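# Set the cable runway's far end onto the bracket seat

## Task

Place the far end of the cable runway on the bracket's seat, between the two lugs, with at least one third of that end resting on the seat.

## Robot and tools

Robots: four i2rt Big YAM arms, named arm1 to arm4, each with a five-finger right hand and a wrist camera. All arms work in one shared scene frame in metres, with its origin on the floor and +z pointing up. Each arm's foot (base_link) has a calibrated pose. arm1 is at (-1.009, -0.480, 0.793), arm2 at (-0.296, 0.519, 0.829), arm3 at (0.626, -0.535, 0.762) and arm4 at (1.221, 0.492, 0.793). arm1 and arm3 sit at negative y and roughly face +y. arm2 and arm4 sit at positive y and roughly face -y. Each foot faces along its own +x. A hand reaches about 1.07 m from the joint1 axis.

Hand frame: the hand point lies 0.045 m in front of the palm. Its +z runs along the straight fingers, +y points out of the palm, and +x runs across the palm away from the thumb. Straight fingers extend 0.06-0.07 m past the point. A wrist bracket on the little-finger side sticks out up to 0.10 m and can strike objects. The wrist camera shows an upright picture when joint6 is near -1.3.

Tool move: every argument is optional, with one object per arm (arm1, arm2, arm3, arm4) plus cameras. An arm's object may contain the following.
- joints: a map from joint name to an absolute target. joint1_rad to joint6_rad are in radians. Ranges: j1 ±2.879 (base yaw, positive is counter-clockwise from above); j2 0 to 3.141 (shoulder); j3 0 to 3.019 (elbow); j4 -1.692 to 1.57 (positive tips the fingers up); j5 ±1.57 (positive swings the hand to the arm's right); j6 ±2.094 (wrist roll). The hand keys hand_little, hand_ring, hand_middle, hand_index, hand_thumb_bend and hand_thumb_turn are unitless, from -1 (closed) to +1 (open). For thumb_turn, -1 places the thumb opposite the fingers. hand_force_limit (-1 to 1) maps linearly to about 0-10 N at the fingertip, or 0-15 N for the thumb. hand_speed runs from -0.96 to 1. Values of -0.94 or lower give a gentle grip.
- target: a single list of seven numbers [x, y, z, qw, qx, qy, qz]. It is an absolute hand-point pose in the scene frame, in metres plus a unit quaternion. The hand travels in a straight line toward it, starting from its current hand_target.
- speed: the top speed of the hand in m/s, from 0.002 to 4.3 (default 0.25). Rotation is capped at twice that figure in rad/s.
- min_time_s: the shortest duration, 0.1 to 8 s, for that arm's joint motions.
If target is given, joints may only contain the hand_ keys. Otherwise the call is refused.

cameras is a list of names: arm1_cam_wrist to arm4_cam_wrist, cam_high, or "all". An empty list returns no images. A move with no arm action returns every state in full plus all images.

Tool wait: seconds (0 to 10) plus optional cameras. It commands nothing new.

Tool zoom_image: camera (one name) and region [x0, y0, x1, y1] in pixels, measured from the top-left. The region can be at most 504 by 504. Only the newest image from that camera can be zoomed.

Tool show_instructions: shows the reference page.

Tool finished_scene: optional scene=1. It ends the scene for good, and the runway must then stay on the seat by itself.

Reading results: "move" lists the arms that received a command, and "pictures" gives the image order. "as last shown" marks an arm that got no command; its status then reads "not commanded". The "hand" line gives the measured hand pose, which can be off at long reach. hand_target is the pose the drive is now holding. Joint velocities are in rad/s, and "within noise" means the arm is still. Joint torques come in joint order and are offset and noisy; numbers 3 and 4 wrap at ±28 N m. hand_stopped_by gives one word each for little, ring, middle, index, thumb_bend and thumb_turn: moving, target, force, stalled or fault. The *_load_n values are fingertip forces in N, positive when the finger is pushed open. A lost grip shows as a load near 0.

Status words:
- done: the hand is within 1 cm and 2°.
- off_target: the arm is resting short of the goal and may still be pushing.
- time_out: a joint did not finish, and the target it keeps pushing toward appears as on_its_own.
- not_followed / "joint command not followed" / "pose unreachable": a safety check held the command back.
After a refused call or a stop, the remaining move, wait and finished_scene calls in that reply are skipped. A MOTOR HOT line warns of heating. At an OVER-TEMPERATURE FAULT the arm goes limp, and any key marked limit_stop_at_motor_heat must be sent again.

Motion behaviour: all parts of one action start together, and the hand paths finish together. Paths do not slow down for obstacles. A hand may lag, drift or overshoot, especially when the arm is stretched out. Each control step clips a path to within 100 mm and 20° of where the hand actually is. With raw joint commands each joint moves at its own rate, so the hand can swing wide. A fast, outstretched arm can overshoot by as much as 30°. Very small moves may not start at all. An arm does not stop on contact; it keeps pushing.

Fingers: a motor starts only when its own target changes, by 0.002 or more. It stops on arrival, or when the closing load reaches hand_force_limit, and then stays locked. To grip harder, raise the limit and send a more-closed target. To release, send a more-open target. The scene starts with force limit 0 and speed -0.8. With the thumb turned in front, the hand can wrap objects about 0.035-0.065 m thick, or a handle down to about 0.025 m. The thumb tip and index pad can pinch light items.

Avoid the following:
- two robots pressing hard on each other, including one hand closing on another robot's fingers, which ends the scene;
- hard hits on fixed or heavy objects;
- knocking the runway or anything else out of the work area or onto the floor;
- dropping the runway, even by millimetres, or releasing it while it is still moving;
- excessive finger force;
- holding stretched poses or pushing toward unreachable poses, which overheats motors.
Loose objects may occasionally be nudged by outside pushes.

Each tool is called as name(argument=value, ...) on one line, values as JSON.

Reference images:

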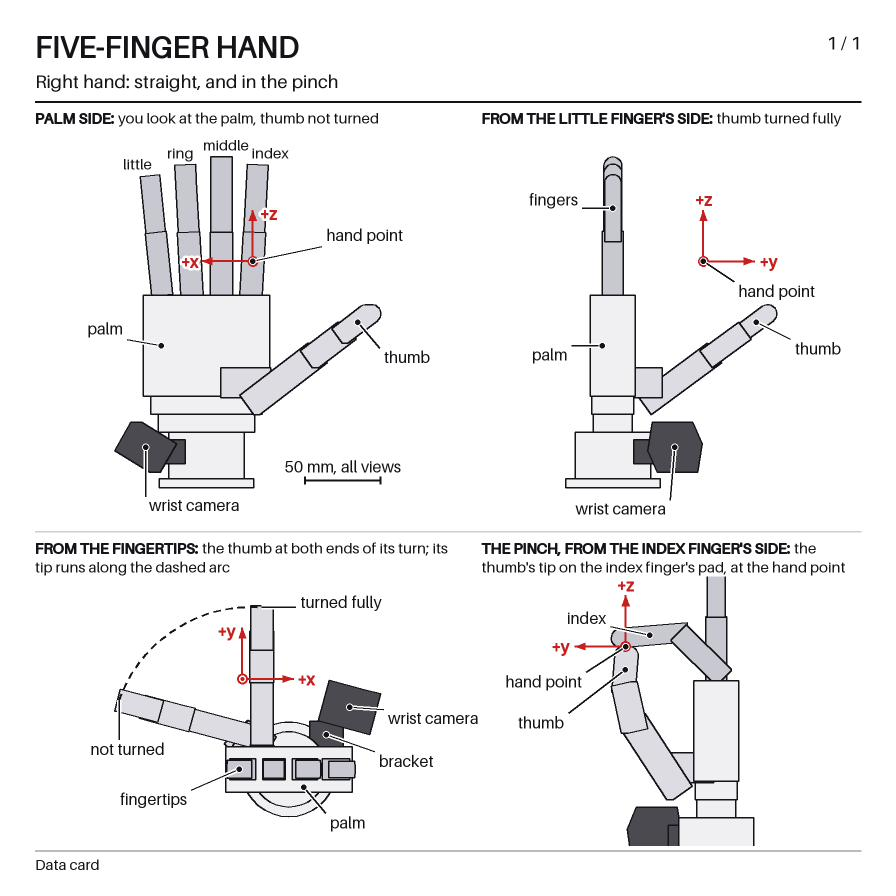

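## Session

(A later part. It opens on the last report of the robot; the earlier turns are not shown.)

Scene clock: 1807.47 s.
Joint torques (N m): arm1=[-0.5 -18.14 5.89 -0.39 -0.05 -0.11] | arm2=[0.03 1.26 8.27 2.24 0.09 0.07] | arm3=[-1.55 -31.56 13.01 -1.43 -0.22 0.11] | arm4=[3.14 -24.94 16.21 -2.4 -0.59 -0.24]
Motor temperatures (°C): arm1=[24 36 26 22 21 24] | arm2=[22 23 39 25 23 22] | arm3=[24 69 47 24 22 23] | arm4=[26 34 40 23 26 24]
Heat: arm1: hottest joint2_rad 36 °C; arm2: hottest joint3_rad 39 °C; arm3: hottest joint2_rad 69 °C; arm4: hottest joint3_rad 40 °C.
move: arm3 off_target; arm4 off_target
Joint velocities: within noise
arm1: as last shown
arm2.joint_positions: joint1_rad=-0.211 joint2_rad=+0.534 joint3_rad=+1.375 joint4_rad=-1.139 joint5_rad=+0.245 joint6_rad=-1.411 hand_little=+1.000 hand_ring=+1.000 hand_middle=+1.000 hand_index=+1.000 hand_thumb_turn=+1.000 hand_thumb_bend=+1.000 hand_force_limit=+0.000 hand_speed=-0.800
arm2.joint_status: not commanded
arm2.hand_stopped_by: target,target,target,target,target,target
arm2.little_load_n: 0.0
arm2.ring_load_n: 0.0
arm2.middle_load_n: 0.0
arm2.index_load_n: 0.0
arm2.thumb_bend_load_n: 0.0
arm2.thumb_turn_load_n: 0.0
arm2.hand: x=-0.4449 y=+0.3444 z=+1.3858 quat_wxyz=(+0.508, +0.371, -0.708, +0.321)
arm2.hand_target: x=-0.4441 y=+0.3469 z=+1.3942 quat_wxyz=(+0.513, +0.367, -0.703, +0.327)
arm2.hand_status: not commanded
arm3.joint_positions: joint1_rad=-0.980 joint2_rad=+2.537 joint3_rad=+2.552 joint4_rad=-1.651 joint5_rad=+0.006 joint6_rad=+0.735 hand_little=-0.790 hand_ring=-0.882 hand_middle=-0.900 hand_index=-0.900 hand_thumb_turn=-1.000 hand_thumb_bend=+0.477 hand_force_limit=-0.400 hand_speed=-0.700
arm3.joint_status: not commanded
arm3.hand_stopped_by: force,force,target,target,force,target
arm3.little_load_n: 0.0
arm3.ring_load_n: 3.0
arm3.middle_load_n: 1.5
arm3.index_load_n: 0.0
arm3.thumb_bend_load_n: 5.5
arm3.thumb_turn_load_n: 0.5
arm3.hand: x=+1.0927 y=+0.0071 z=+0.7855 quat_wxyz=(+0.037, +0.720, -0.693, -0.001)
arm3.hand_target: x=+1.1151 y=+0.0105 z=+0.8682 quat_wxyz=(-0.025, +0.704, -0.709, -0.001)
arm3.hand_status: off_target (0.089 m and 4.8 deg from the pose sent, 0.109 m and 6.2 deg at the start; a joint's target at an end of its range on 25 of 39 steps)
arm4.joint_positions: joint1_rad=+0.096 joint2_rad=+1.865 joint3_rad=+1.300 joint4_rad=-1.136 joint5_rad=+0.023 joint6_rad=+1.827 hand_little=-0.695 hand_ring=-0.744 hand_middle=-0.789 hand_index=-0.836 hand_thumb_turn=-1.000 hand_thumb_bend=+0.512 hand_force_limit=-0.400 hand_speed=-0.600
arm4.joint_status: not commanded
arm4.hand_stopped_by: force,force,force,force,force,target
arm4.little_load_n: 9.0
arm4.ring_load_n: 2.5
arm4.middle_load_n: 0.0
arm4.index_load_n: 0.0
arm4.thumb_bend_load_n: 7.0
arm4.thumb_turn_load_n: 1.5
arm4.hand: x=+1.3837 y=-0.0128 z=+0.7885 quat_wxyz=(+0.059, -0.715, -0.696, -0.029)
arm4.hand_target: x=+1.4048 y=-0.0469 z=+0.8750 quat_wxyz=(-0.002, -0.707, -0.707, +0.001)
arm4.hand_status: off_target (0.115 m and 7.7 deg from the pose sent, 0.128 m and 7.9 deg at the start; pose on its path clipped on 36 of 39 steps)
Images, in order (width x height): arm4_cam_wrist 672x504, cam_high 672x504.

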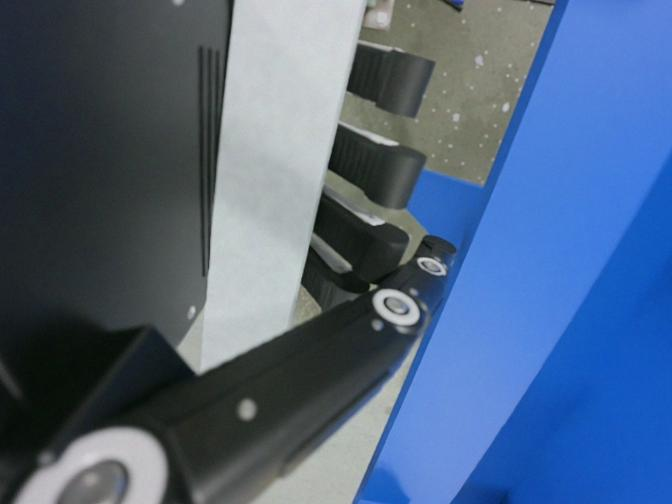

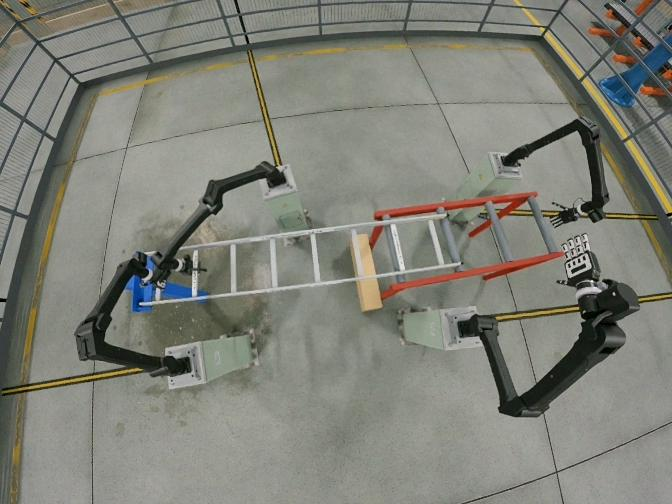

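move(arm4={"joints": {"hand_thumb_bend": 1.0, "hand_speed": 0.3}})

move(arm4={"target": [1.41, -0.055, 0.865, 0, 0.7071, 0.7071, 0], "speed": 0.06, "joints": {"hand_thumb_turn": 1.0}}, arm3={"target": [1.12, 0.015, 0.845, 0, 0.7071, -0.7071, 0], "speed": 0.06})

move(arm4={"target": [1.41, -0.04, 0.84, 0, 0.7071, 0.7071, 0], "speed": 0.06}, arm3={"target": [1.12, 0.015, 0.82, 0, 0.7071, -0.7071, 0], "speed": 0.06}, cameras=["arm4_cam_wrist", "cam_high"])

zoom_image(camera="cam_high", region=[115, 240, 185, 320])

Scene clock: 1837.60 s.
Joint torques (N m): arm1=[-0.44 -18.02 5.82 -0.35 -0.04 -0.11] | arm2=[0.03 1.32 8.25 2.22 0.08 0.07] | arm3=[-1.61 -31.5 13.07 -1.4 -0.23 0.11] | arm4=[3.08 -24.82 16.16 -2.43 -0.59 -0.24]
Motor temperatures (°C): arm1=[24 36 26 22 21 24] | arm2=[22 23 39 25 23 22] | arm3=[24 70 51 24 22 23] | arm4=[26 32 46 24 26 24]
Heat: arm1: hottest joint2_rad 36 °C; arm2: hottest joint3_rad 39 °C; arm3: hottest joint2_rad 70 °C; arm4: hottest joint3_rad 46 °C.
move: arm4 done
Joint velocities: within noise
arm1.joint_positions: joint1_rad=+0.509 joint2_rad=+1.863 joint3_rad=+1.370 joint4_rad=-1.116 joint5_rad=+0.004 joint6_rad=-1.204 hand_little=+1.000 hand_ring=+1.000 hand_middle=+1.000 hand_index=+1.000 hand_thumb_turn=+1.000 hand_thumb_bend=+1.000 hand_force_limit=+0.000 hand_speed=-0.800
arm1.joint_status: not commanded
arm1.hand_stopped_by: target,target,target,target,target,target
arm1.little_load_n: 0.0
arm1.ring_load_n: 0.0
arm1.middle_load_n: 0.0
arm1.index_load_n: 0.0
arm1.thumb_bend_load_n: 0.0
arm1.thumb_turn_load_n: 0.0
arm1.hand: x=-1.1340 y=-0.0224 z=+0.8267 quat_wxyz=(+0.010, +0.708, +0.707, -0.004)
arm1.hand_target: x=-1.1300 y=-0.0201 z=+0.8349 quat_wxyz=(+0.000, +0.707, +0.707, +0.000)
arm1.hand_status: not commanded
arm2, arm3: as last shown
arm3.ring_load_n: 2.5
arm3.middle_load_n: 1.0
arm3.hand_target: x=+1.1150 y=+0.0105 z=+0.8682 quat_wxyz=(-0.025, +0.704, -0.709, -0.001)
arm4.joint_positions: joint1_rad=+0.096 joint2_rad=+1.865 joint3_rad=+1.300 joint4_rad=-1.136 joint5_rad=+0.024 joint6_rad=+1.827 hand_little=-0.695 hand_ring=-0.744 hand_middle=-0.789 hand_index=-0.836 hand_thumb_turn=-1.000 hand_thumb_bend=+1.000 hand_force_limit=-0.400 hand_speed=+0.300
arm4.joint_status: all done
arm4.hand_stopped_by: force,force,force,force,target,target
arm4.little_load_n: 9.0
arm4.ring_load_n: 2.5
arm4.middle_load_n: 0.5
arm4.index_load_n: 0.0
arm4.thumb_bend_load_n: 0.0
arm4.thumb_turn_load_n: 0.0
arm4.hand: x=+1.3836 y=-0.0129 z=+0.7885 quat_wxyz=(+0.059, -0.716, -0.695, -0.028)
arm4.hand_target: x=+1.4047 y=-0.0470 z=+0.8750 quat_wxyz=(-0.002, -0.707, -0.707, +0.001)
arm4.hand_status: not commanded
pictures: none

Scene clock: 1838.93 s.
Joint torques (N m): arm1=[-0.56 -17.96 5.83 -0.31 -0.04 -0.11] | arm2=[0.03 1.32 8.28 2.24 0.09 0.07] | arm3=[-1.44 -29.98 12.23 -1.03 -0.16 0.11] | arm4=[2.9 -24.59 15.43 -1.66 -0.83 -0.17]
Motor temperatures (°C): arm1=[24 36 26 22 21 24] | arm2=[22 23 39 25 23 22] | arm3=[24 70 51 24 22 23] | arm4=[26 32 47 24 26 24]
Heat: arm1: hottest joint2_rad 36 °C; arm2: hottest joint3_rad 39 °C; arm3: hottest joint2_rad 70 °C; arm4: hottest joint3_rad 47 °C.
move: arm3 off_target; arm4 off_target
Joint velocities: within noise
arm1, arm2: as last shown
arm2.little_load_n: 0.5
arm3.joint_positions: joint1_rad=-0.981 joint2_rad=+2.559 joint3_rad=+2.580 joint4_rad=-1.662 joint5_rad=+0.006 joint6_rad=+0.732 hand_little=-0.790 hand_ring=-0.882 hand_middle=-0.900 hand_index=-0.900 hand_thumb_turn=-1.000 hand_thumb_bend=+0.477 hand_force_limit=-0.400 hand_speed=-0.700
arm3.joint_status: not commanded
arm3.hand_stopped_by: force,force,target,target,force,target
arm3.little_load_n: 0.0
arm3.ring_load_n: 2.5
arm3.middle_load_n: 1.5
arm3.index_load_n: 0.0
arm3.thumb_bend_load_n: 5.0
arm3.thumb_turn_load_n: 0.5
arm3.hand: x=+1.0947 y=+0.0078 z=+0.7805 quat_wxyz=(+0.039, +0.721, -0.692, -0.002)
arm3.hand_target: x=+1.1166 y=+0.0118 z=+0.8442 quat_wxyz=(-0.013, +0.706, -0.708, -0.001)
arm3.hand_status: off_target (0.070 m and 5.1 deg from the pose sent, 0.066 m and 4.8 deg at the start; a joint's target at an end of its range on 34 of 40 steps)
arm4.joint_positions: joint1_rad=+0.103 joint2_rad=+1.877 joint3_rad=+1.301 joint4_rad=-1.136 joint5_rad=+0.030 joint6_rad=+1.824 hand_little=-0.695 hand_ring=-0.744 hand_middle=-0.789 hand_index=-0.836 hand_thumb_turn=+0.856 hand_thumb_bend=+1.000 hand_force_limit=-0.400 hand_speed=+0.300
arm4.joint_status: hand_thumb_turn off_target (ended at +0.856, target +1.000)
arm4.hand_stopped_by: force,force,force,force,target,stalled
arm4.little_load_n: 13.0
arm4.ring_load_n: 4.5
arm4.middle_load_n: 0.0
arm4.index_load_n: 0.0
arm4.thumb_bend_load_n: 1.0
arm4.thumb_turn_load_n: -28.5
arm4.hand: x=+1.3858 y=-0.0108 z=+0.7826 quat_wxyz=(+0.066, -0.712, -0.699, -0.028)
arm4.hand_target: x=+1.4082 y=-0.0482 z=+0.8644 quat_wxyz=(-0.001, -0.707, -0.708, +0.000)
arm4.hand_status: off_target (0.097 m and 8.3 deg from the pose sent, 0.091 m and 7.7 deg at the start)
pictures: none

Scene clock: 1839.97 s.
Joint torques (N m): arm1=[-0.32 -18.14 5.82 -0.35 -0.04 -0.12] | arm2=[0.03 1.26 8.27 2.22 0.08 0.07] | arm3=[-0.56 -29.04 12.05 -0.75 -0.11 0.14] | arm4=[2.73 -25.52 10.04 -0.79 -0.7 -0.2]
Motor temperatures (°C): arm1=[24 36 26 22 21 24] | arm2=[22 23 39 25 23 22] | arm3=[24 70 51 24 22 23] | arm4=[26 32 46 24 26 24]
Heat: arm1: hottest joint2_rad 36 °C; arm2: hottest joint3_rad 39 °C; arm3: hottest joint2_rad 70 °C; arm4: hottest joint3_rad 46 °C.
move: arm3 off_target; arm4 off_target
Joint velocities: within noise
arm1, arm2: as last shown
arm2.little_load_n: 0.0
arm3.joint_positions: joint1_rad=-0.990 joint2_rad=+2.581 joint3_rad=+2.597 joint4_rad=-1.664 joint5_rad=+0.007 joint6_rad=+0.726 hand_little=-0.790 hand_ring=-0.882 hand_middle=-0.900 hand_index=-0.900 hand_thumb_turn=-1.000 hand_thumb_bend=+0.477 hand_force_limit=-0.400 hand_speed=-0.700
arm3.joint_status: not commanded
arm3.hand_stopped_by: force,force,target,target,force,target
arm3.little_load_n: 0.0
arm3.ring_load_n: 2.0
arm3.middle_load_n: 0.5
arm3.index_load_n: 0.0
arm3.thumb_bend_load_n: 5.0
arm3.thumb_turn_load_n: 0.5
arm3.hand: x=+1.1004 y=+0.0041 z=+0.7706 quat_wxyz=(+0.043, +0.720, -0.693, -0.002)
arm3.hand_target: x=+1.1177 y=+0.0128 z=+0.8200 quat_wxyz=(-0.002, +0.707, -0.707, -0.001)
arm3.hand_status: off_target (0.054 m and 5.4 deg from the pose sent, 0.047 m and 5.1 deg at the start)
arm4.joint_positions: joint1_rad=+0.113 joint2_rad=+1.892 joint3_rad=+1.296 joint4_rad=-1.088 joint5_rad=+0.027 joint6_rad=+1.835 hand_little=-0.695 hand_ring=-0.744 hand_middle=-0.789 hand_index=-0.836 hand_thumb_turn=+0.856 hand_thumb_bend=+1.000 hand_force_limit=-0.400 hand_speed=+0.300
arm4.joint_status: not commanded
arm4.hand_stopped_by: force,force,force,force,target,stalled
arm4.little_load_n: 11.5
arm4.ring_load_n: 6.5
arm4.middle_load_n: 1.0
arm4.index_load_n: 0.0
arm4.thumb_bend_load_n: 0.5
arm4.thumb_turn_load_n: -18.0
arm4.hand: x=+1.3932 y=-0.0180 z=+0.7742 quat_wxyz=(+0.053, -0.713, -0.699, -0.022)
arm4.hand_target: x=+1.4093 y=-0.0374 z=+0.8378 quat_wxyz=(+0.000, -0.707, -0.708, +0.000)
arm4.hand_status: off_target (0.071 m and 6.7 deg from the pose sent, 0.069 m and 8.3 deg at the start)
Images, in order (width x height): arm4_cam_wrist 672x504, cam_high 672x504.

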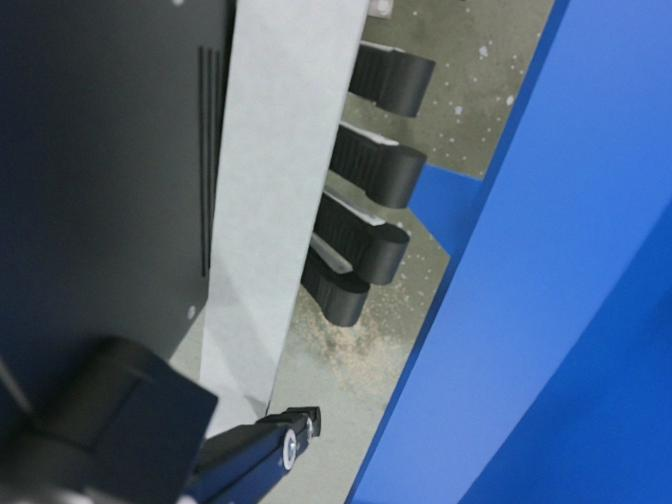

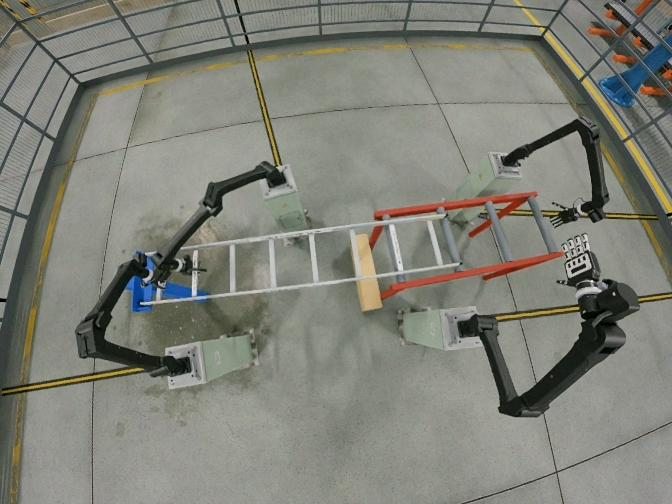

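Scaled by 6.300 from the camera's image (finer frame: 960x720).

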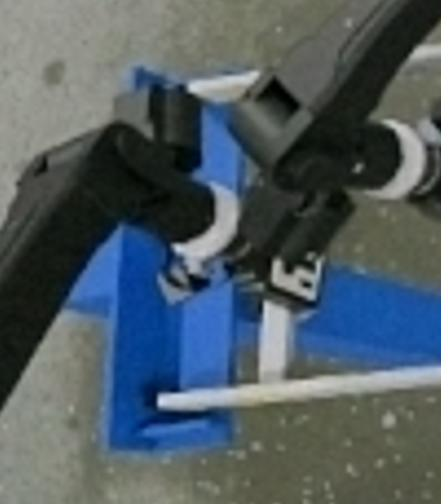

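move(arm4={"joints": {"hand_thumb_turn": 0.3, "hand_speed": 0.0}})

move(arm4={"target": [1.408, -0.03, 0.81, 0, 0.7071, 0.7071, 0], "speed": 0.06}, arm3={"target": [1.118, 0.018, 0.795, 0, 0.7071, -0.7071, 0], "speed": 0.06})

move(arm4={"target": [1.405, -0.022, 0.785, 0, 0.7071, 0.7071, 0], "speed": 0.06}, arm3={"target": [1.115, 0.015, 0.78, 0, 0.7071, -0.7071, 0], "speed": 0.06}, cameras=["arm4_cam_wrist", "cam_high", "arm2_cam_wrist"])

zoom_image(camera="cam_high", region=[115, 240, 185, 320])

Scene clock: 1860.63 s.
Joint torques (N m): arm1=[-0.38 -17.96 5.89 -0.35 -0.05 -0.11] | arm2=[0.03 1.32 8.27 2.24 0.08 0.07] | arm3=[-0.73 -28.81 11.75 -0.69 -0.11 0.13] | arm4=[2.73 -25.47 10.03 -0.77 -0.69 -0.28]
Motor temperatures (°C): arm1=[24 36 26 22 21 24] | arm2=[22 23 39 25 23 22] | arm3=[24 68 53 24 22 23] | arm4=[26 34 44 24 26 24]
Heat: arm1: hottest joint2_rad 36 °C; arm2: hottest joint3_rad 39 °C; arm3: hottest joint2_rad 68 °C; arm4: hottest joint3_rad 44 °C.
move: arm4 done
Joint velocities: within noise
arm1, arm2, arm3: as last shown
arm2.little_load_n: 0.5
arm3.middle_load_n: 1.0
arm3.hand: x=+1.1004 y=+0.0041 z=+0.7708 quat_wxyz=(+0.043, +0.720, -0.693, -0.002)
arm3.hand_target: x=+1.1177 y=+0.0128 z=+0.8202 quat_wxyz=(-0.002, +0.707, -0.707, -0.001)
arm4.joint_positions: joint1_rad=+0.113 joint2_rad=+1.892 joint3_rad=+1.296 joint4_rad=-1.088 joint5_rad=+0.026 joint6_rad=+1.842 hand_little=-0.695 hand_ring=-0.744 hand_middle=-0.789 hand_index=-0.836 hand_thumb_turn=+0.300 hand_thumb_bend=+1.000 hand_force_limit=-0.400 hand_speed=+0.000
arm4.joint_status: all done
arm4.hand_stopped_by: force,force,force,force,target,target
arm4.little_load_n: 9.5
arm4.ring_load_n: 4.5
arm4.middle_load_n: 0.0
arm4.index_load_n: 0.0
arm4.thumb_bend_load_n: 0.0
arm4.thumb_turn_load_n: 0.0
arm4.hand: x=+1.3931 y=-0.0184 z=+0.7742 quat_wxyz=(+0.053, -0.715, -0.696, -0.022)
arm4.hand_target: x=+1.4094 y=-0.0374 z=+0.8379 quat_wxyz=(+0.000, -0.707, -0.708, +0.000)
arm4.hand_status: not commanded
pictures: none

Scene clock: 1861.73 s.
Joint torques (N m): arm1=[-0.62 -18.14 5.89 -0.34 -0.05 -0.11] | arm2=[0.03 1.32 8.27 2.22 0.08 0.07] | arm3=[-0.09 -27.81 8.55 0.94 -0.1 0.16] | arm4=[2.78 -22.36 7.64 0.28 -0.55 -0.27]
Motor temperatures (°C): arm1=[24 36 26 22 21 24] | arm2=[22 23 39 25 23 22] | arm3=[24 68 53 24 21 23] | arm4=[26 34 43 24 26 24]
Heat: arm1: hottest joint2_rad 36 °C; arm2: hottest joint3_rad 39 °C; arm3: hottest joint2_rad 68 °C; arm4: hottest joint3_rad 43 °C.
move: arm3 off_target; arm4 off_target
Joint velocities: within noise
arm1, arm2: as last shown
arm2.little_load_n: 0.0
arm3.joint_positions: joint1_rad=-0.990 joint2_rad=+2.582 joint3_rad=+2.597 joint4_rad=-1.656 joint5_rad=+0.007 joint6_rad=+0.726 hand_little=-0.790 hand_ring=-0.882 hand_middle=-0.900 hand_index=-0.900 hand_thumb_turn=-1.000 hand_thumb_bend=+0.477 hand_force_limit=-0.400 hand_speed=-0.700
arm3.joint_status: not commanded
arm3.hand_stopped_by: force,force,target,target,force,target
arm3.little_load_n: 0.0
arm3.ring_load_n: 2.0
arm3.middle_load_n: 1.0
arm3.index_load_n: 0.0
arm3.thumb_bend_load_n: 5.0
arm3.thumb_turn_load_n: 0.5
arm3.hand: x=+1.1020 y=+0.0056 z=+0.7701 quat_wxyz=(+0.039, +0.720, -0.693, -0.002)
arm3.hand_target: x=+1.1171 y=+0.0170 z=+0.7960 quat_wxyz=(+0.000, +0.707, -0.707, -0.001)
arm3.hand_status: off_target (0.032 m and 5.0 deg from the pose sent, 0.033 m and 5.4 deg at the start)
arm4.joint_positions: joint1_rad=+0.113 joint2_rad=+1.876 joint3_rad=+1.264 joint4_rad=-1.039 joint5_rad=+0.023 joint6_rad=+1.843 hand_little=-0.696 hand_ring=-0.744 hand_middle=-0.789 hand_index=-0.836 hand_thumb_turn=+0.300 hand_thumb_bend=+1.000 hand_force_limit=-0.400 hand_speed=+0.000
arm4.joint_status: not commanded
arm4.hand_stopped_by: force,force,force,force,target,target
arm4.little_load_n: 2.0
arm4.ring_load_n: 2.0
arm4.middle_load_n: 0.5
arm4.index_load_n: 0.0
arm4.thumb_bend_load_n: 0.0
arm4.thumb_turn_load_n: 0.0
arm4.hand: x=+1.3937 y=-0.0184 z=+0.7728 quat_wxyz=(+0.038, -0.716, -0.696, -0.015)
arm4.hand_target: x=+1.4078 y=-0.0291 z=+0.8093 quat_wxyz=(+0.000, -0.707, -0.707, +0.000)
arm4.hand_status: off_target (0.041 m and 4.9 deg from the pose sent, 0.040 m and 6.7 deg at the start)
pictures: none

Scene clock: 1862.87 s.
Joint torques (N m): arm1=[-0.56 -18.2 5.83 -0.31 -0.05 -0.11] | arm2=[0.03 1.32 8.28 2.22 0.09 0.07] | arm3=[0.09 -27.99 6.93 0.51 0.06 0.04] | arm4=[2.61 -18.78 6.54 0.62 -0.52 -0.28]
Motor temperatures (°C): arm1=[24 36 26 22 21 24] | arm2=[22 23 39 25 23 22] | arm3=[24 68 53 24 21 23] | arm4=[26 34 43 24 26 24]
Heat: arm1: hottest joint2_rad 36 °C; arm2: hottest joint3_rad 39 °C; arm3: hottest joint2_rad 68 °C; arm4: hottest joint3_rad 43 °C.
move: arm3 off_target; arm4 off_target
Joint velocities: within noise
arm1, arm2: as last shown
arm1.middle_load_n: 0.5
arm3.joint_positions: joint1_rad=-0.990 joint2_rad=+2.558 joint3_rad=+2.530 joint4_rad=-1.576 joint5_rad=+0.003 joint6_rad=+0.741 hand_little=-0.790 hand_ring=-0.883 hand_middle=-0.900 hand_index=-0.900 hand_thumb_turn=-1.000 hand_thumb_bend=+0.477 hand_force_limit=-0.400 hand_speed=-0.700
arm3.joint_status: not commanded
arm3.hand_stopped_by: force,force,target,target,force,target
arm3.little_load_n: 0.5
arm3.ring_load_n: 0.0
arm3.middle_load_n: 0.5
arm3.index_load_n: 0.0
arm3.thumb_bend_load_n: 5.0
arm3.thumb_turn_load_n: 0.0
arm3.hand: x=+1.1060 y=+0.0112 z=+0.7604 quat_wxyz=(+0.021, +0.715, -0.699, -0.002)
arm3.hand_target: x=+1.1147 y=+0.0148 z=+0.7799 quat_wxyz=(+0.000, +0.707, -0.707, +0.000)
arm3.hand_status: off_target (0.022 m and 2.8 deg from the pose sent, 0.019 m and 5.0 deg at the start)
arm4.joint_positions: joint1_rad=+0.113 joint2_rad=+1.858 joint3_rad=+1.228 joint4_rad=-0.979 joint5_rad=+0.023 joint6_rad=+1.843 hand_little=-0.696 hand_ring=-0.744 hand_middle=-0.789 hand_index=-0.836 hand_thumb_turn=+0.300 hand_thumb_bend=+1.000 hand_force_limit=-0.400 hand_speed=+0.000
arm4.joint_status: not commanded
arm4.hand_stopped_by: force,force,force,force,target,target
arm4.little_load_n: 0.0
arm4.ring_load_n: 0.0
arm4.middle_load_n: 0.5
arm4.index_load_n: 0.0
arm4.thumb_bend_load_n: 0.0
arm4.thumb_turn_load_n: 0.0
arm4.hand: x=+1.3940 y=-0.0194 z=+0.7715 quat_wxyz=(+0.020, -0.717, -0.697, -0.005)
arm4.hand_target: x=+1.4050 y=-0.0217 z=+0.7849 quat_wxyz=(+0.000, -0.707, -0.707, +0.000)
arm4.hand_status: off_target (0.018 m and 2.9 deg from the pose sent, 0.017 m and 4.9 deg at the start)
pictures: arm2_cam_wrist, arm4_cam_wrist, cam_high
Images, in order (width x height): arm2_cam_wrist 672x504, arm4_cam_wrist 672x504, cam_high 672x504.

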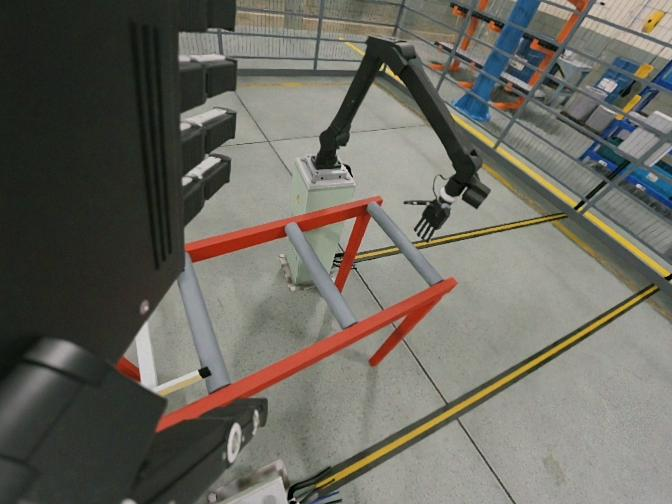

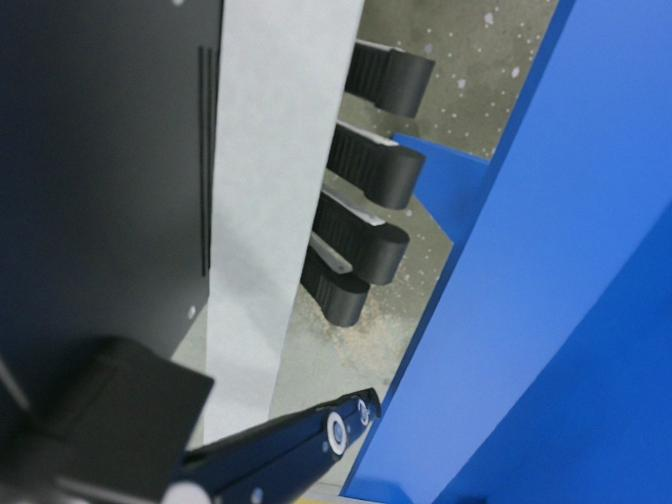

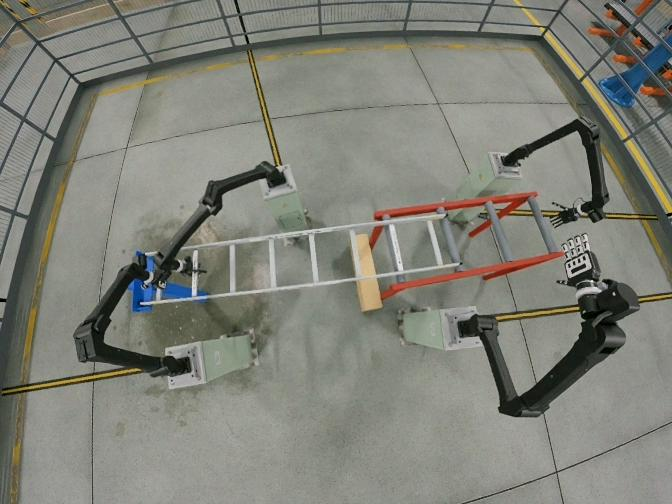

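Scaled by 6.300 from the camera's image (finer frame: 960x720).

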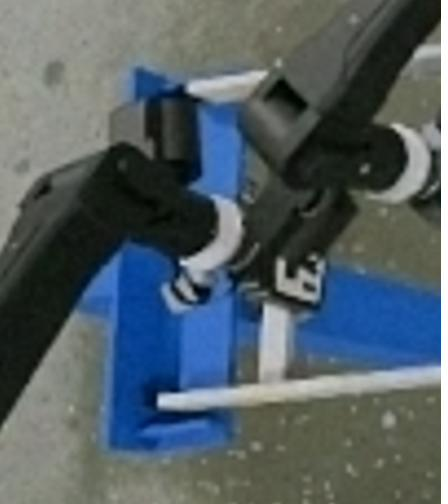

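move(arm4={"joints": {"hand_little": 1.0, "hand_ring": 1.0, "hand_middle": 1.0, "hand_index": 1.0, "hand_speed": -0.3}}, cameras=["arm4_cam_wrist"])

Scene clock: 1877.63 s.
Joint torques (N m): arm1=[-0.56 -18.14 5.9 -0.34 -0.04 -0.12] | arm2=[0.03 1.26 8.27 2.24 0.08 0.07] | arm3=[-0.38 -28.1 6.95 0.47 0.07 0.04] | arm4=[2.61 -18.84 6.5 0.59 -0.5 -0.28]
Motor temperatures (°C): arm1=[24 36 26 22 21 24] | arm2=[22 23 39 25 23 22] | arm3=[24 68 51 24 21 23] | arm4=[26 33 41 24 26 24]
Heat: arm1: hottest joint2_rad 36 °C; arm2: hottest joint3_rad 39 °C; arm3: hottest joint2_rad 68 °C; arm4: hottest joint3_rad 41 °C.
move: arm4 done
Joint velocities: within noise
arm1, arm2, arm3: as last shown
arm1.middle_load_n: 0.0
arm3.little_load_n: 0.0
arm3.thumb_bend_load_n: 4.5
arm3.thumb_turn_load_n: 0.5
arm3.hand: x=+1.1060 y=+0.0113 z=+0.7606 quat_wxyz=(+0.021, +0.715, -0.699, -0.002)
arm3.hand_target: x=+1.1147 y=+0.0148 z=+0.7803 quat_wxyz=(+0.000, +0.707, -0.707, +0.000)
arm4.joint_positions: joint1_rad=+0.113 joint2_rad=+1.858 joint3_rad=+1.228 joint4_rad=-0.979 joint5_rad=+0.023 joint6_rad=+1.843 hand_little=+1.000 hand_ring=+1.000 hand_middle=+1.000 hand_index=+1.000 hand_thumb_turn=+0.300 hand_thumb_bend=+1.000 hand_force_limit=-0.400 hand_speed=-0.300
arm4.joint_status: all done
arm4.hand_stopped_by: target,target,target,target,target,target
arm4.little_load_n: 0.0
arm4.ring_load_n: 0.0
arm4.middle_load_n: 0.0
arm4.index_load_n: 0.0
arm4.thumb_bend_load_n: 0.0
arm4.thumb_turn_load_n: 0.0
arm4.hand: x=+1.3940 y=-0.0194 z=+0.7715 quat_wxyz=(+0.020, -0.717, -0.697, -0.005)
arm4.hand_target: x=+1.4050 y=-0.0217 z=+0.7849 quat_wxyz=(+0.000, -0.707, -0.707, +0.000)
arm4.hand_status: not commanded
Images, in order (width x height): arm4_cam_wrist 672x504.

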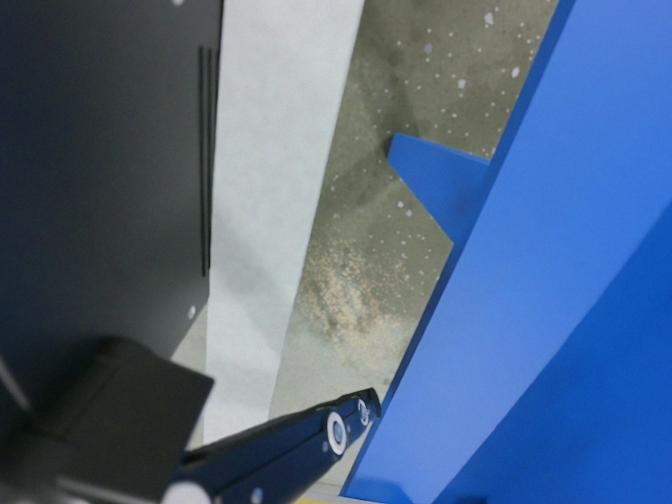

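move(arm4={"target": [1.385, -0.02, 0.79, 0, 0.7071, 0.7071, 0], "speed": 0.08})

move(arm4={"target": [1.385, -0.02, 0.93, 0, 0.7071, 0.7071, 0], "speed": 0.15}, cameras=["arm4_cam_wrist", "arm3_cam_wrist", "cam_high"])

zoom_image(camera="cam_high", region=[115, 240, 185, 320])

Scene clock: 1891.20 s.
Joint torques (N m): arm1=[-0.56 -17.9 5.82 -0.32 -0.05 -0.11] | arm2=[0.03 1.32 8.25 2.24 0.08 0.08] | arm3=[-0.26 -27.58 7.09 0.4 0.04 0.04] | arm4=[0.67 -18.67 6.35 0.42 -0.11 -0.21]
Motor temperatures (°C): arm1=[24 36 26 22 21 24] | arm2=[22 23 40 25 23 22] | arm3=[24 68 49 24 21 23] | arm4=[26 33 40 24 26 24]
Heat: arm1: hottest joint2_rad 36 °C; arm2: hottest joint3_rad 40 °C; arm3: hottest joint2_rad 68 °C; arm4: hottest joint3_rad 40 °C.
move: arm4 off_target
Joint velocities: within noise
arm1, arm3: as last shown
arm2.joint_positions: joint1_rad=-0.211 joint2_rad=+0.534 joint3_rad=+1.375 joint4_rad=-1.139 joint5_rad=+0.245 joint6_rad=-1.411 hand_little=+1.000 hand_ring=+1.000 hand_middle=+1.000 hand_index=+1.000 hand_thumb_turn=+1.000 hand_thumb_bend=+1.000 hand_force_limit=+0.000 hand_speed=-0.800
arm2.joint_status: not commanded
arm2.hand_stopped_by: target,target,target,target,target,target
arm2.little_load_n: 0.0
arm2.ring_load_n: 0.0
arm2.middle_load_n: 0.0
arm2.index_load_n: 0.0
arm2.thumb_bend_load_n: 0.0
arm2.thumb_turn_load_n: 0.0
arm2.hand: x=-0.4449 y=+0.3444 z=+1.3858 quat_wxyz=(+0.508, +0.371, -0.708, +0.321)
arm2.hand_target: x=-0.4441 y=+0.3469 z=+1.3942 quat_wxyz=(+0.513, +0.367, -0.703, +0.327)
arm2.hand_status: not commanded
arm3.index_load_n: 0.5
arm3.thumb_bend_load_n: 5.0
arm4.joint_positions: joint1_rad=+0.102 joint2_rad=+1.838 joint3_rad=+1.213 joint4_rad=-0.977 joint5_rad=+0.013 joint6_rad=+1.802 hand_little=+1.000 hand_ring=+1.000 hand_middle=+1.000 hand_index=+1.000 hand_thumb_turn=+0.300 hand_thumb_bend=+1.000 hand_force_limit=-0.400 hand_speed=-0.300
arm4.joint_status: not commanded
arm4.hand_stopped_by: target,target,target,target,target,target
arm4.little_load_n: 0.0
arm4.ring_load_n: 0.0
arm4.middle_load_n: 0.0
arm4.index_load_n: 0.0
arm4.thumb_bend_load_n: 0.0
arm4.thumb_turn_load_n: 0.0
arm4.hand: x=+1.3906 y=-0.0148 z=+0.7774 quat_wxyz=(+0.014, -0.707, -0.707, -0.007)
arm4.hand_target: x=+1.3850 y=-0.0199 z=+0.7897 quat_wxyz=(+0.000, -0.707, -0.707, +0.000)
arm4.hand_status: off_target (0.015 m and 1.8 deg from the pose sent, 0.021 m and 2.9 deg at the start)
pictures: none

Scene clock: 1892.90 s.
Joint torques (N m): arm1=[-0.56 -17.96 5.9 -0.31 -0.05 -0.11] | arm2=[-0.03 1.32 8.27 2.24 0.08 0.07] | arm3=[-0.21 -27.99 7.09 0.46 0.06 0.03] | arm4=[0.73 -16.5 12.37 -0.29 -0.09 -0.22]
Motor temperatures (°C): arm1=[24 36 26 22 21 24] | arm2=[22 23 40 25 23 22] | arm3=[24 68 49 24 21 23] | arm4=[26 33 40 24 26 24]
Heat: arm1: hottest joint2_rad 36 °C; arm2: hottest joint3_rad 40 °C; arm3: hottest joint2_rad 68 °C; arm4: hottest joint3_rad 40 °C.
move: arm4 off_target
Joint velocities: within noise
arm1.joint_positions: joint1_rad=+0.509 joint2_rad=+1.863 joint3_rad=+1.370 joint4_rad=-1.116 joint5_rad=+0.004 joint6_rad=-1.204 hand_little=+1.000 hand_ring=+1.000 hand_middle=+1.000 hand_index=+1.000 hand_thumb_turn=+1.000 hand_thumb_bend=+1.000 hand_force_limit=+0.000 hand_speed=-0.800
arm1.joint_status: not commanded
arm1.hand_stopped_by: target,target,target,target,target,target
arm1.little_load_n: 0.0
arm1.ring_load_n: 0.0
arm1.middle_load_n: 0.0
arm1.index_load_n: 0.0
arm1.thumb_bend_load_n: 0.0
arm1.thumb_turn_load_n: 0.0
arm1.hand: x=-1.1340 y=-0.0224 z=+0.8267 quat_wxyz=(+0.010, +0.708, +0.707, -0.004)
arm1.hand_target: x=-1.1300 y=-0.0201 z=+0.8349 quat_wxyz=(+0.000, +0.707, +0.707, +0.000)
arm1.hand_status: not commanded
arm2, arm3: as last shown
arm3.index_load_n: 0.0
arm4.joint_positions: joint1_rad=+0.102 joint2_rad=+1.670 joint3_rad=+1.348 joint4_rad=-1.304 joint5_rad=+0.013 joint6_rad=+1.802 hand_little=+1.000 hand_ring=+1.000 hand_middle=+1.000 hand_index=+1.000 hand_thumb_turn=+0.300 hand_thumb_bend=+1.000 hand_force_limit=-0.400 hand_speed=-0.300
arm4.joint_status: not commanded
arm4.hand_stopped_by: target,target,target,target,target,target
arm4.little_load_n: 0.0
arm4.ring_load_n: 0.0
arm4.middle_load_n: 0.0
arm4.index_load_n: 0.0
arm4.thumb_bend_load_n: 0.0
arm4.thumb_turn_load_n: 0.0
arm4.hand: x=+1.3861 y=-0.0013 z=+0.9021 quat_wxyz=(+0.024, -0.707, -0.707, -0.014)
arm4.hand_target: x=+1.3847 y=-0.0188 z=+0.9301 quat_wxyz=(+0.000, -0.707, -0.707, +0.000)
arm4.hand_status: off_target (0.034 m and 3.2 deg from the pose sent, 0.153 m and 1.8 deg at the start)
pictures: arm3_cam_wrist, arm4_cam_wrist, cam_high
Images, in order (width x height): arm3_cam_wrist 672x504, arm4_cam_wrist 672x504, cam_high 672x504.

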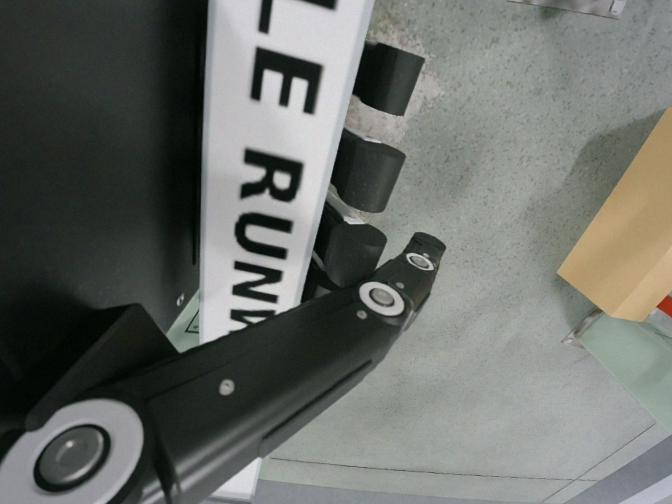

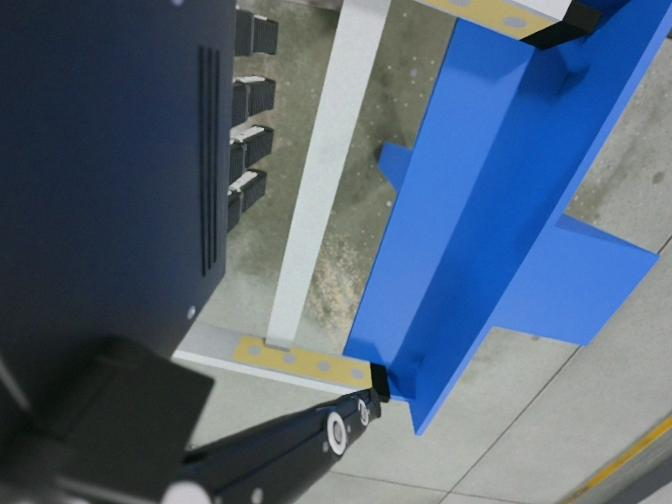

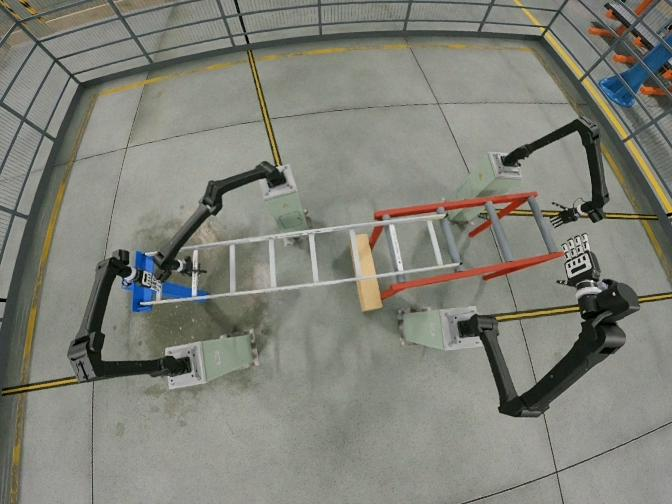

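Scaled by 6.300 from the camera's image (finer frame: 960x720).

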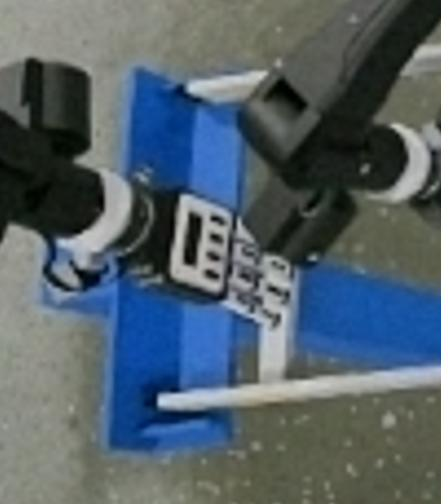

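move(arm4={"target": [1.386, -0.001, 1.0, 0, 0.7071, 0.7071, 0], "speed": 0.2}, arm3={"joints": {"hand_thumb_bend": 1.0, "hand_speed": -0.3}}, cameras=["cam_high", "arm4_cam_wrist", "arm3_cam_wrist"])

Scene clock: 1925.53 s.
Joint torques (N m): arm1=[-0.44 -18.14 5.85 -0.32 -0.06 -0.11] | arm2=[0.03 1.32 8.27 2.22 0.08 0.07] | arm3=[-0.5 -27.63 7.06 0.42 0.05 0.06] | arm4=[1.67 -14.62 12.72 -0.43 -0.09 -0.1]
Motor temperatures (°C): arm1=[24 37 26 22 21 24] | arm2=[22 23 40 25 23 22] | arm3=[24 67 46 24 21 23] | arm4=[26 31 39 23 25 24]
Heat: arm1: hottest joint2_rad 37 °C; arm2: hottest joint3_rad 40 °C; arm3: hottest joint2_rad 67 °C; arm4: hottest joint3_rad 39 °C.
move: arm3 done; arm4 off_target
Joint velocities: within noise
arm1, arm2: as last shown
arm1.thumb_bend_load_n: -0.5
arm3.joint_positions: joint1_rad=-0.990 joint2_rad=+2.558 joint3_rad=+2.530 joint4_rad=-1.576 joint5_rad=+0.003 joint6_rad=+0.741 hand_little=-0.790 hand_ring=-0.883 hand_middle=-0.900 hand_index=-0.900 hand_thumb_turn=-1.000 hand_thumb_bend=+1.000 hand_force_limit=-0.400 hand_speed=-0.300
arm3.joint_status: all done
arm3.hand_stopped_by: force,force,target,target,target,target
arm3.little_load_n: 0.0
arm3.ring_load_n: 0.0
arm3.middle_load_n: 0.0
arm3.index_load_n: 0.0
arm3.thumb_bend_load_n: 0.0
arm3.thumb_turn_load_n: 0.0
arm3.hand: x=+1.1060 y=+0.0113 z=+0.7606 quat_wxyz=(+0.021, +0.715, -0.699, -0.002)
arm3.hand_target: x=+1.1147 y=+0.0148 z=+0.7803 quat_wxyz=(+0.000, +0.707, -0.707, +0.000)
arm3.hand_status: not commanded
arm4.joint_positions: joint1_rad=+0.102 joint2_rad=+1.581 joint3_rad=+1.440 joint4_rad=-1.472 joint5_rad=+0.012 joint6_rad=+1.802 hand_little=+1.000 hand_ring=+1.000 hand_middle=+1.000 hand_index=+1.000 hand_thumb_turn=+0.300 hand_thumb_bend=+1.000 hand_force_limit=-0.400 hand_speed=-0.300
arm4.joint_status: not commanded
arm4.hand_stopped_by: target,target,target,target,target,target
arm4.little_load_n: 0.5
arm4.ring_load_n: 0.0
arm4.middle_load_n: 0.0
arm4.index_load_n: 0.0
arm4.thumb_bend_load_n: 0.0
arm4.thumb_turn_load_n: 0.0
arm4.hand: x=+1.3822 y=+0.0124 z=+0.9770 quat_wxyz=(+0.019, -0.707, -0.707, -0.011)
arm4.hand_target: x=+1.3857 y=+0.0000 z=+0.9999 quat_wxyz=(+0.000, -0.707, -0.707, +0.000)
arm4.hand_status: off_target (0.027 m and 2.5 deg from the pose sent, 0.098 m and 3.2 deg at the start)
pictures: arm3_cam_wrist, arm4_cam_wrist, cam_high
Images, in order (width x height): arm3_cam_wrist 672x504, arm4_cam_wrist 672x504, cam_high 672x504.

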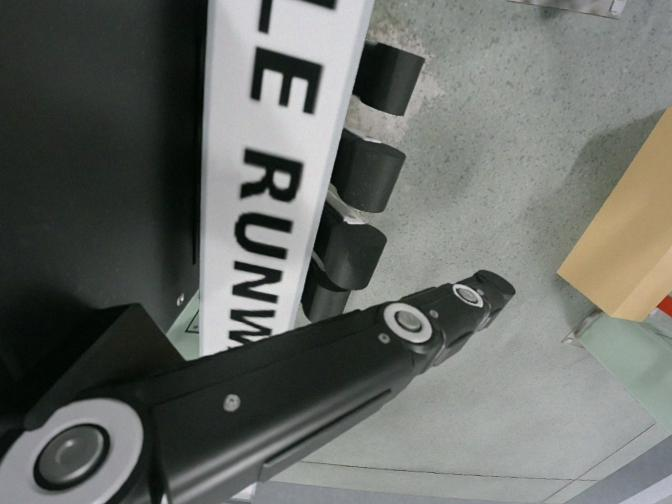

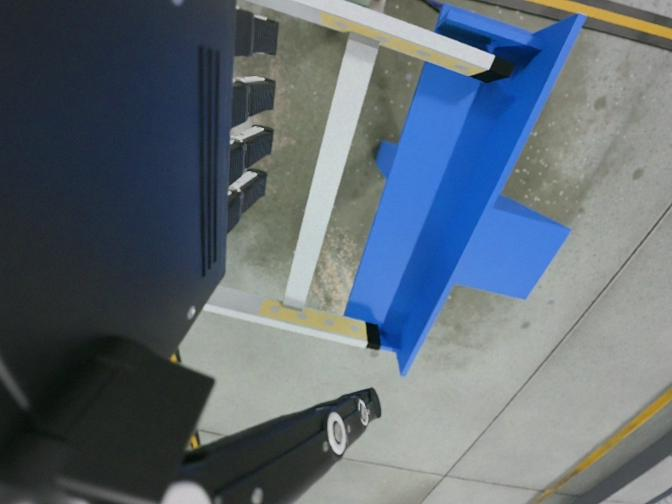

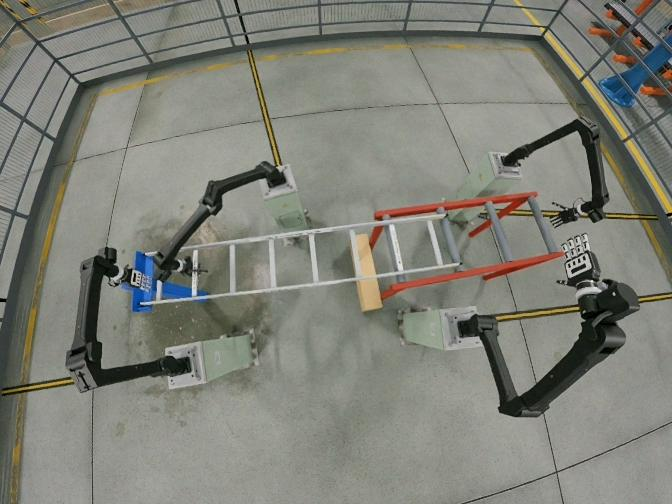

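zoom_image(camera="arm4_cam_wrist", region=[300, 0, 620, 400])

zoom_image(camera="cam_high", region=[95, 230, 235, 330])

Scaled by 1.260 from the camera's image (finer frame: 960x720).

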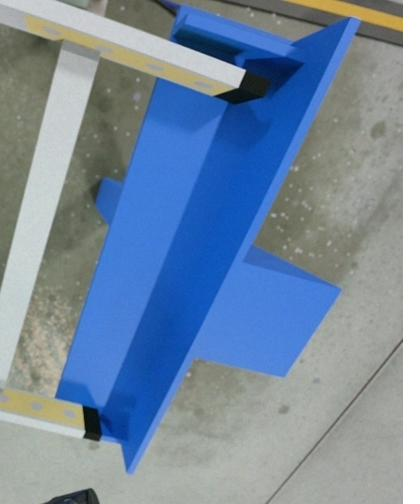

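Scaled by 3.600 from the camera's image (finer frame: 960x720).

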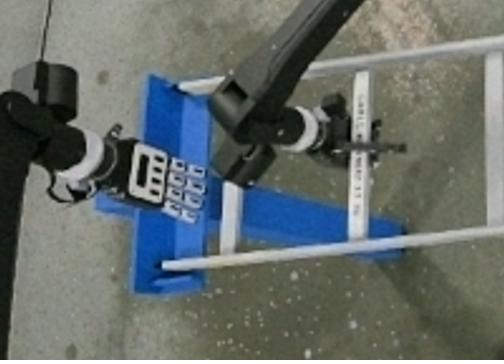

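move(arm4={"target": [1.386, -0.22, 1.02, 0, 0.7071, 0.7071, 0], "speed": 0.25}, cameras=["cam_high", "arm4_cam_wrist"])

zoom_image(camera="arm4_cam_wrist", region=[250, 0, 672, 504])

Scene clock: 1976.37 s.
Joint torques (N m): arm1=[-0.67 -17.96 5.83 -0.36 -0.05 -0.13] | arm2=[0.03 1.26 8.28 2.22 0.09 0.07] | arm3=[-0.56 -27.75 7.02 0.4 0.06 0.04] | arm4=[0.79 -22.65 13.5 -0.16 -0.12 -0.25]
Motor temperatures (°C): arm1=[24 37 26 22 21 24] | arm2=[22 23 40 25 23 22] | arm3=[24 67 45 24 21 23] | arm4=[26 30 44 23 25 24]
Heat: arm1: hottest joint2_rad 37 °C; arm2: hottest joint3_rad 40 °C; arm3: hottest joint2_rad 67 °C; arm4: hottest joint3_rad 44 °C.
move: arm4 off_target
Joint velocities: within noise
arm1, arm2, arm3: as last shown
arm1.thumb_bend_load_n: 0.0
arm2.index_load_n: 0.5
arm3.middle_load_n: 0.5
arm4.joint_positions: joint1_rad=+0.040 joint2_rad=+2.148 joint3_rad=+2.313 joint4_rad=-1.675 joint5_rad=+0.004 joint6_rad=+1.751 hand_little=+1.000 hand_ring=+1.000 hand_middle=+1.000 hand_index=+1.000 hand_thumb_turn=+0.300 hand_thumb_bend=+1.000 hand_force_limit=-0.400 hand_speed=-0.300
arm4.joint_status: not commanded
arm4.hand_stopped_by: target,target,target,target,target,target
arm4.little_load_n: 0.0
arm4.ring_load_n: -0.5
arm4.middle_load_n: 0.0
arm4.index_load_n: 0.0
arm4.thumb_bend_load_n: 0.0
arm4.thumb_turn_load_n: 0.0
arm4.hand: x=+1.3923 y=-0.2086 z=+1.0002 quat_wxyz=(-0.026, -0.711, -0.703, +0.014)
arm4.hand_target: x=+1.3858 y=-0.2185 z=+1.0195 quat_wxyz=(-0.042, -0.710, -0.703, +0.025)
arm4.hand_status: off_target (0.024 m and 3.4 deg from the pose sent, 0.236 m and 2.5 deg at the start; a joint's target at an end of its range on 31 of 57 steps)
pictures: arm4_cam_wrist, cam_high
Images, in order (width x height): arm4_cam_wrist 672x504, cam_high 672x504.

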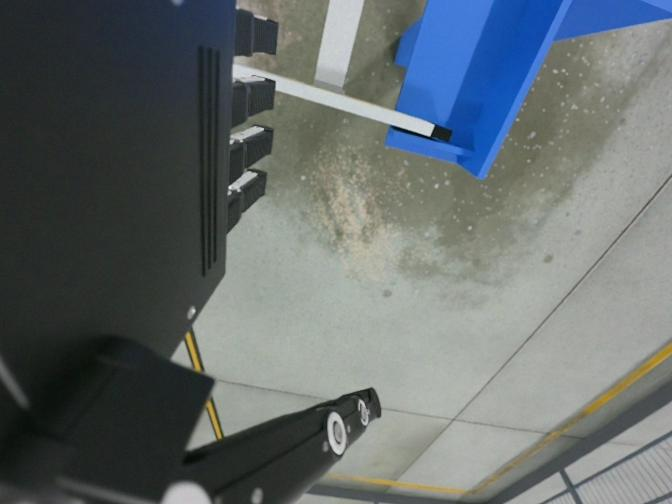

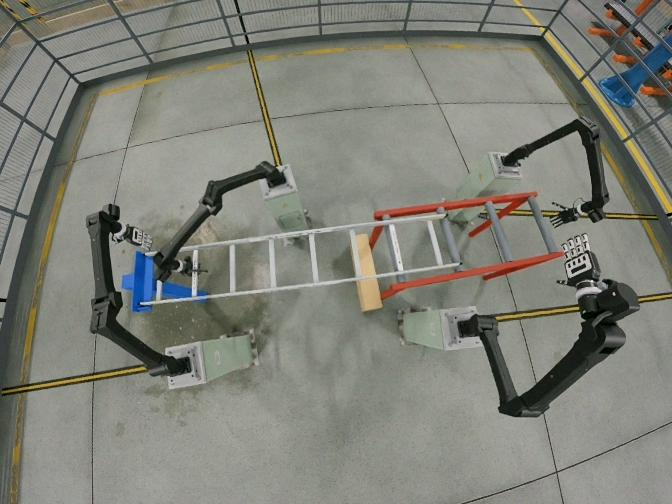

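Scaled by 1.000.

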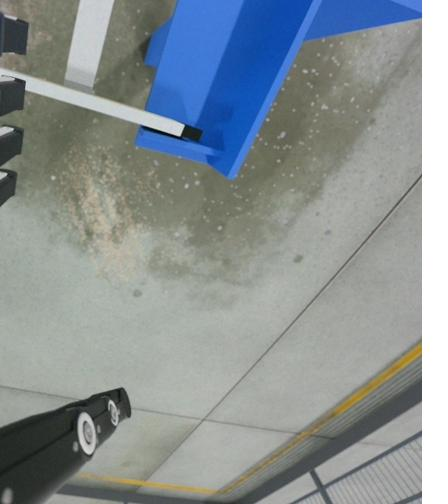

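zoom_image(camera="arm4_cam_wrist", region=[360, 60, 520, 200])

Scaled by 3.150 from the camera's image (finer frame: 960x720).

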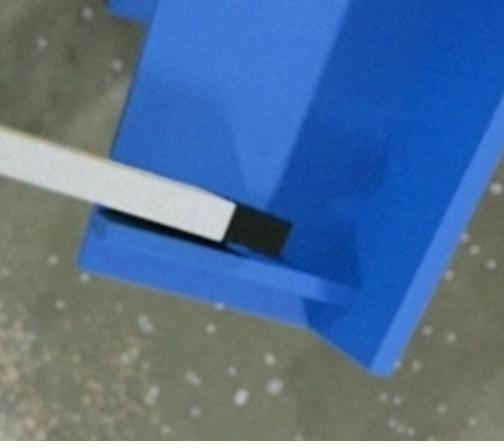

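move(arm3={"joints": {"hand_little": 1, "hand_ring": 1, "hand_middle": 1, "hand_index": 1}}, cameras=["arm3_cam_wrist", "arm4_cam_wrist"])

Scene clock: 1995.17 s.
Joint torques (N m): arm1=[-0.56 -17.9 5.83 -0.34 -0.05 -0.11] | arm2=[0.03 1.32 8.28 2.22 0.08 0.07] | arm3=[-0.15 -27.99 7.05 0.43 0.09 0.05] | arm4=[0.79 -22.48 13.49 -0.18 -0.11 -0.24]
Motor temperatures (°C): arm1=[24 37 26 22 21 24] | arm2=[22 23 40 25 23 22] | arm3=[24 67 44 24 21 23] | arm4=[26 31 43 23 25 24]
Heat: arm1: hottest joint2_rad 37 °C; arm2: hottest joint3_rad 40 °C; arm3: hottest joint2_rad 67 °C; arm4: hottest joint3_rad 43 °C.
move: arm3 done
Joint velocities: within noise
arm1, arm2, arm4: as last shown
arm2.index_load_n: 0.0
arm3.joint_positions: joint1_rad=-0.991 joint2_rad=+2.557 joint3_rad=+2.530 joint4_rad=-1.575 joint5_rad=+0.003 joint6_rad=+0.742 hand_little=+1.000 hand_ring=+1.000 hand_middle=+1.000 hand_index=+1.000 hand_thumb_turn=-1.000 hand_thumb_bend=+1.000 hand_force_limit=-0.400 hand_speed=-0.300
arm3.joint_status: all done
arm3.hand_stopped_by: target,target,target,target,target,target
arm3.little_load_n: 0.0
arm3.ring_load_n: 0.0
arm3.middle_load_n: 0.0
arm3.index_load_n: 0.0
arm3.thumb_bend_load_n: 0.0
arm3.thumb_turn_load_n: 0.0
arm3.hand: x=+1.1067 y=+0.0112 z=+0.7614 quat_wxyz=(+0.020, +0.714, -0.699, -0.002)
arm3.hand_target: x=+1.1148 y=+0.0147 z=+0.7801 quat_wxyz=(+0.000, +0.707, -0.707, +0.000)
arm3.hand_status: not commanded
arm4.ring_load_n: 0.0
Images, in order (width x height): arm3_cam_wrist 672x504, arm4_cam_wrist 672x504.

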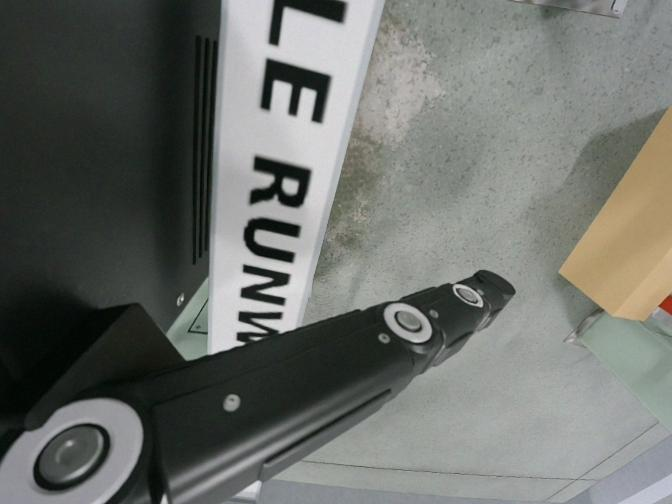

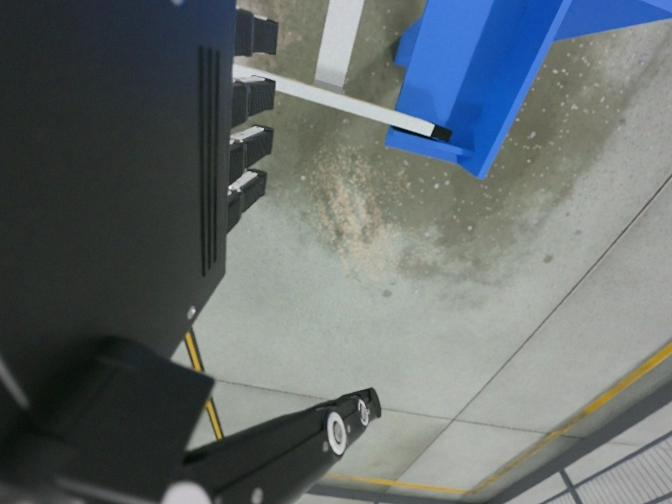

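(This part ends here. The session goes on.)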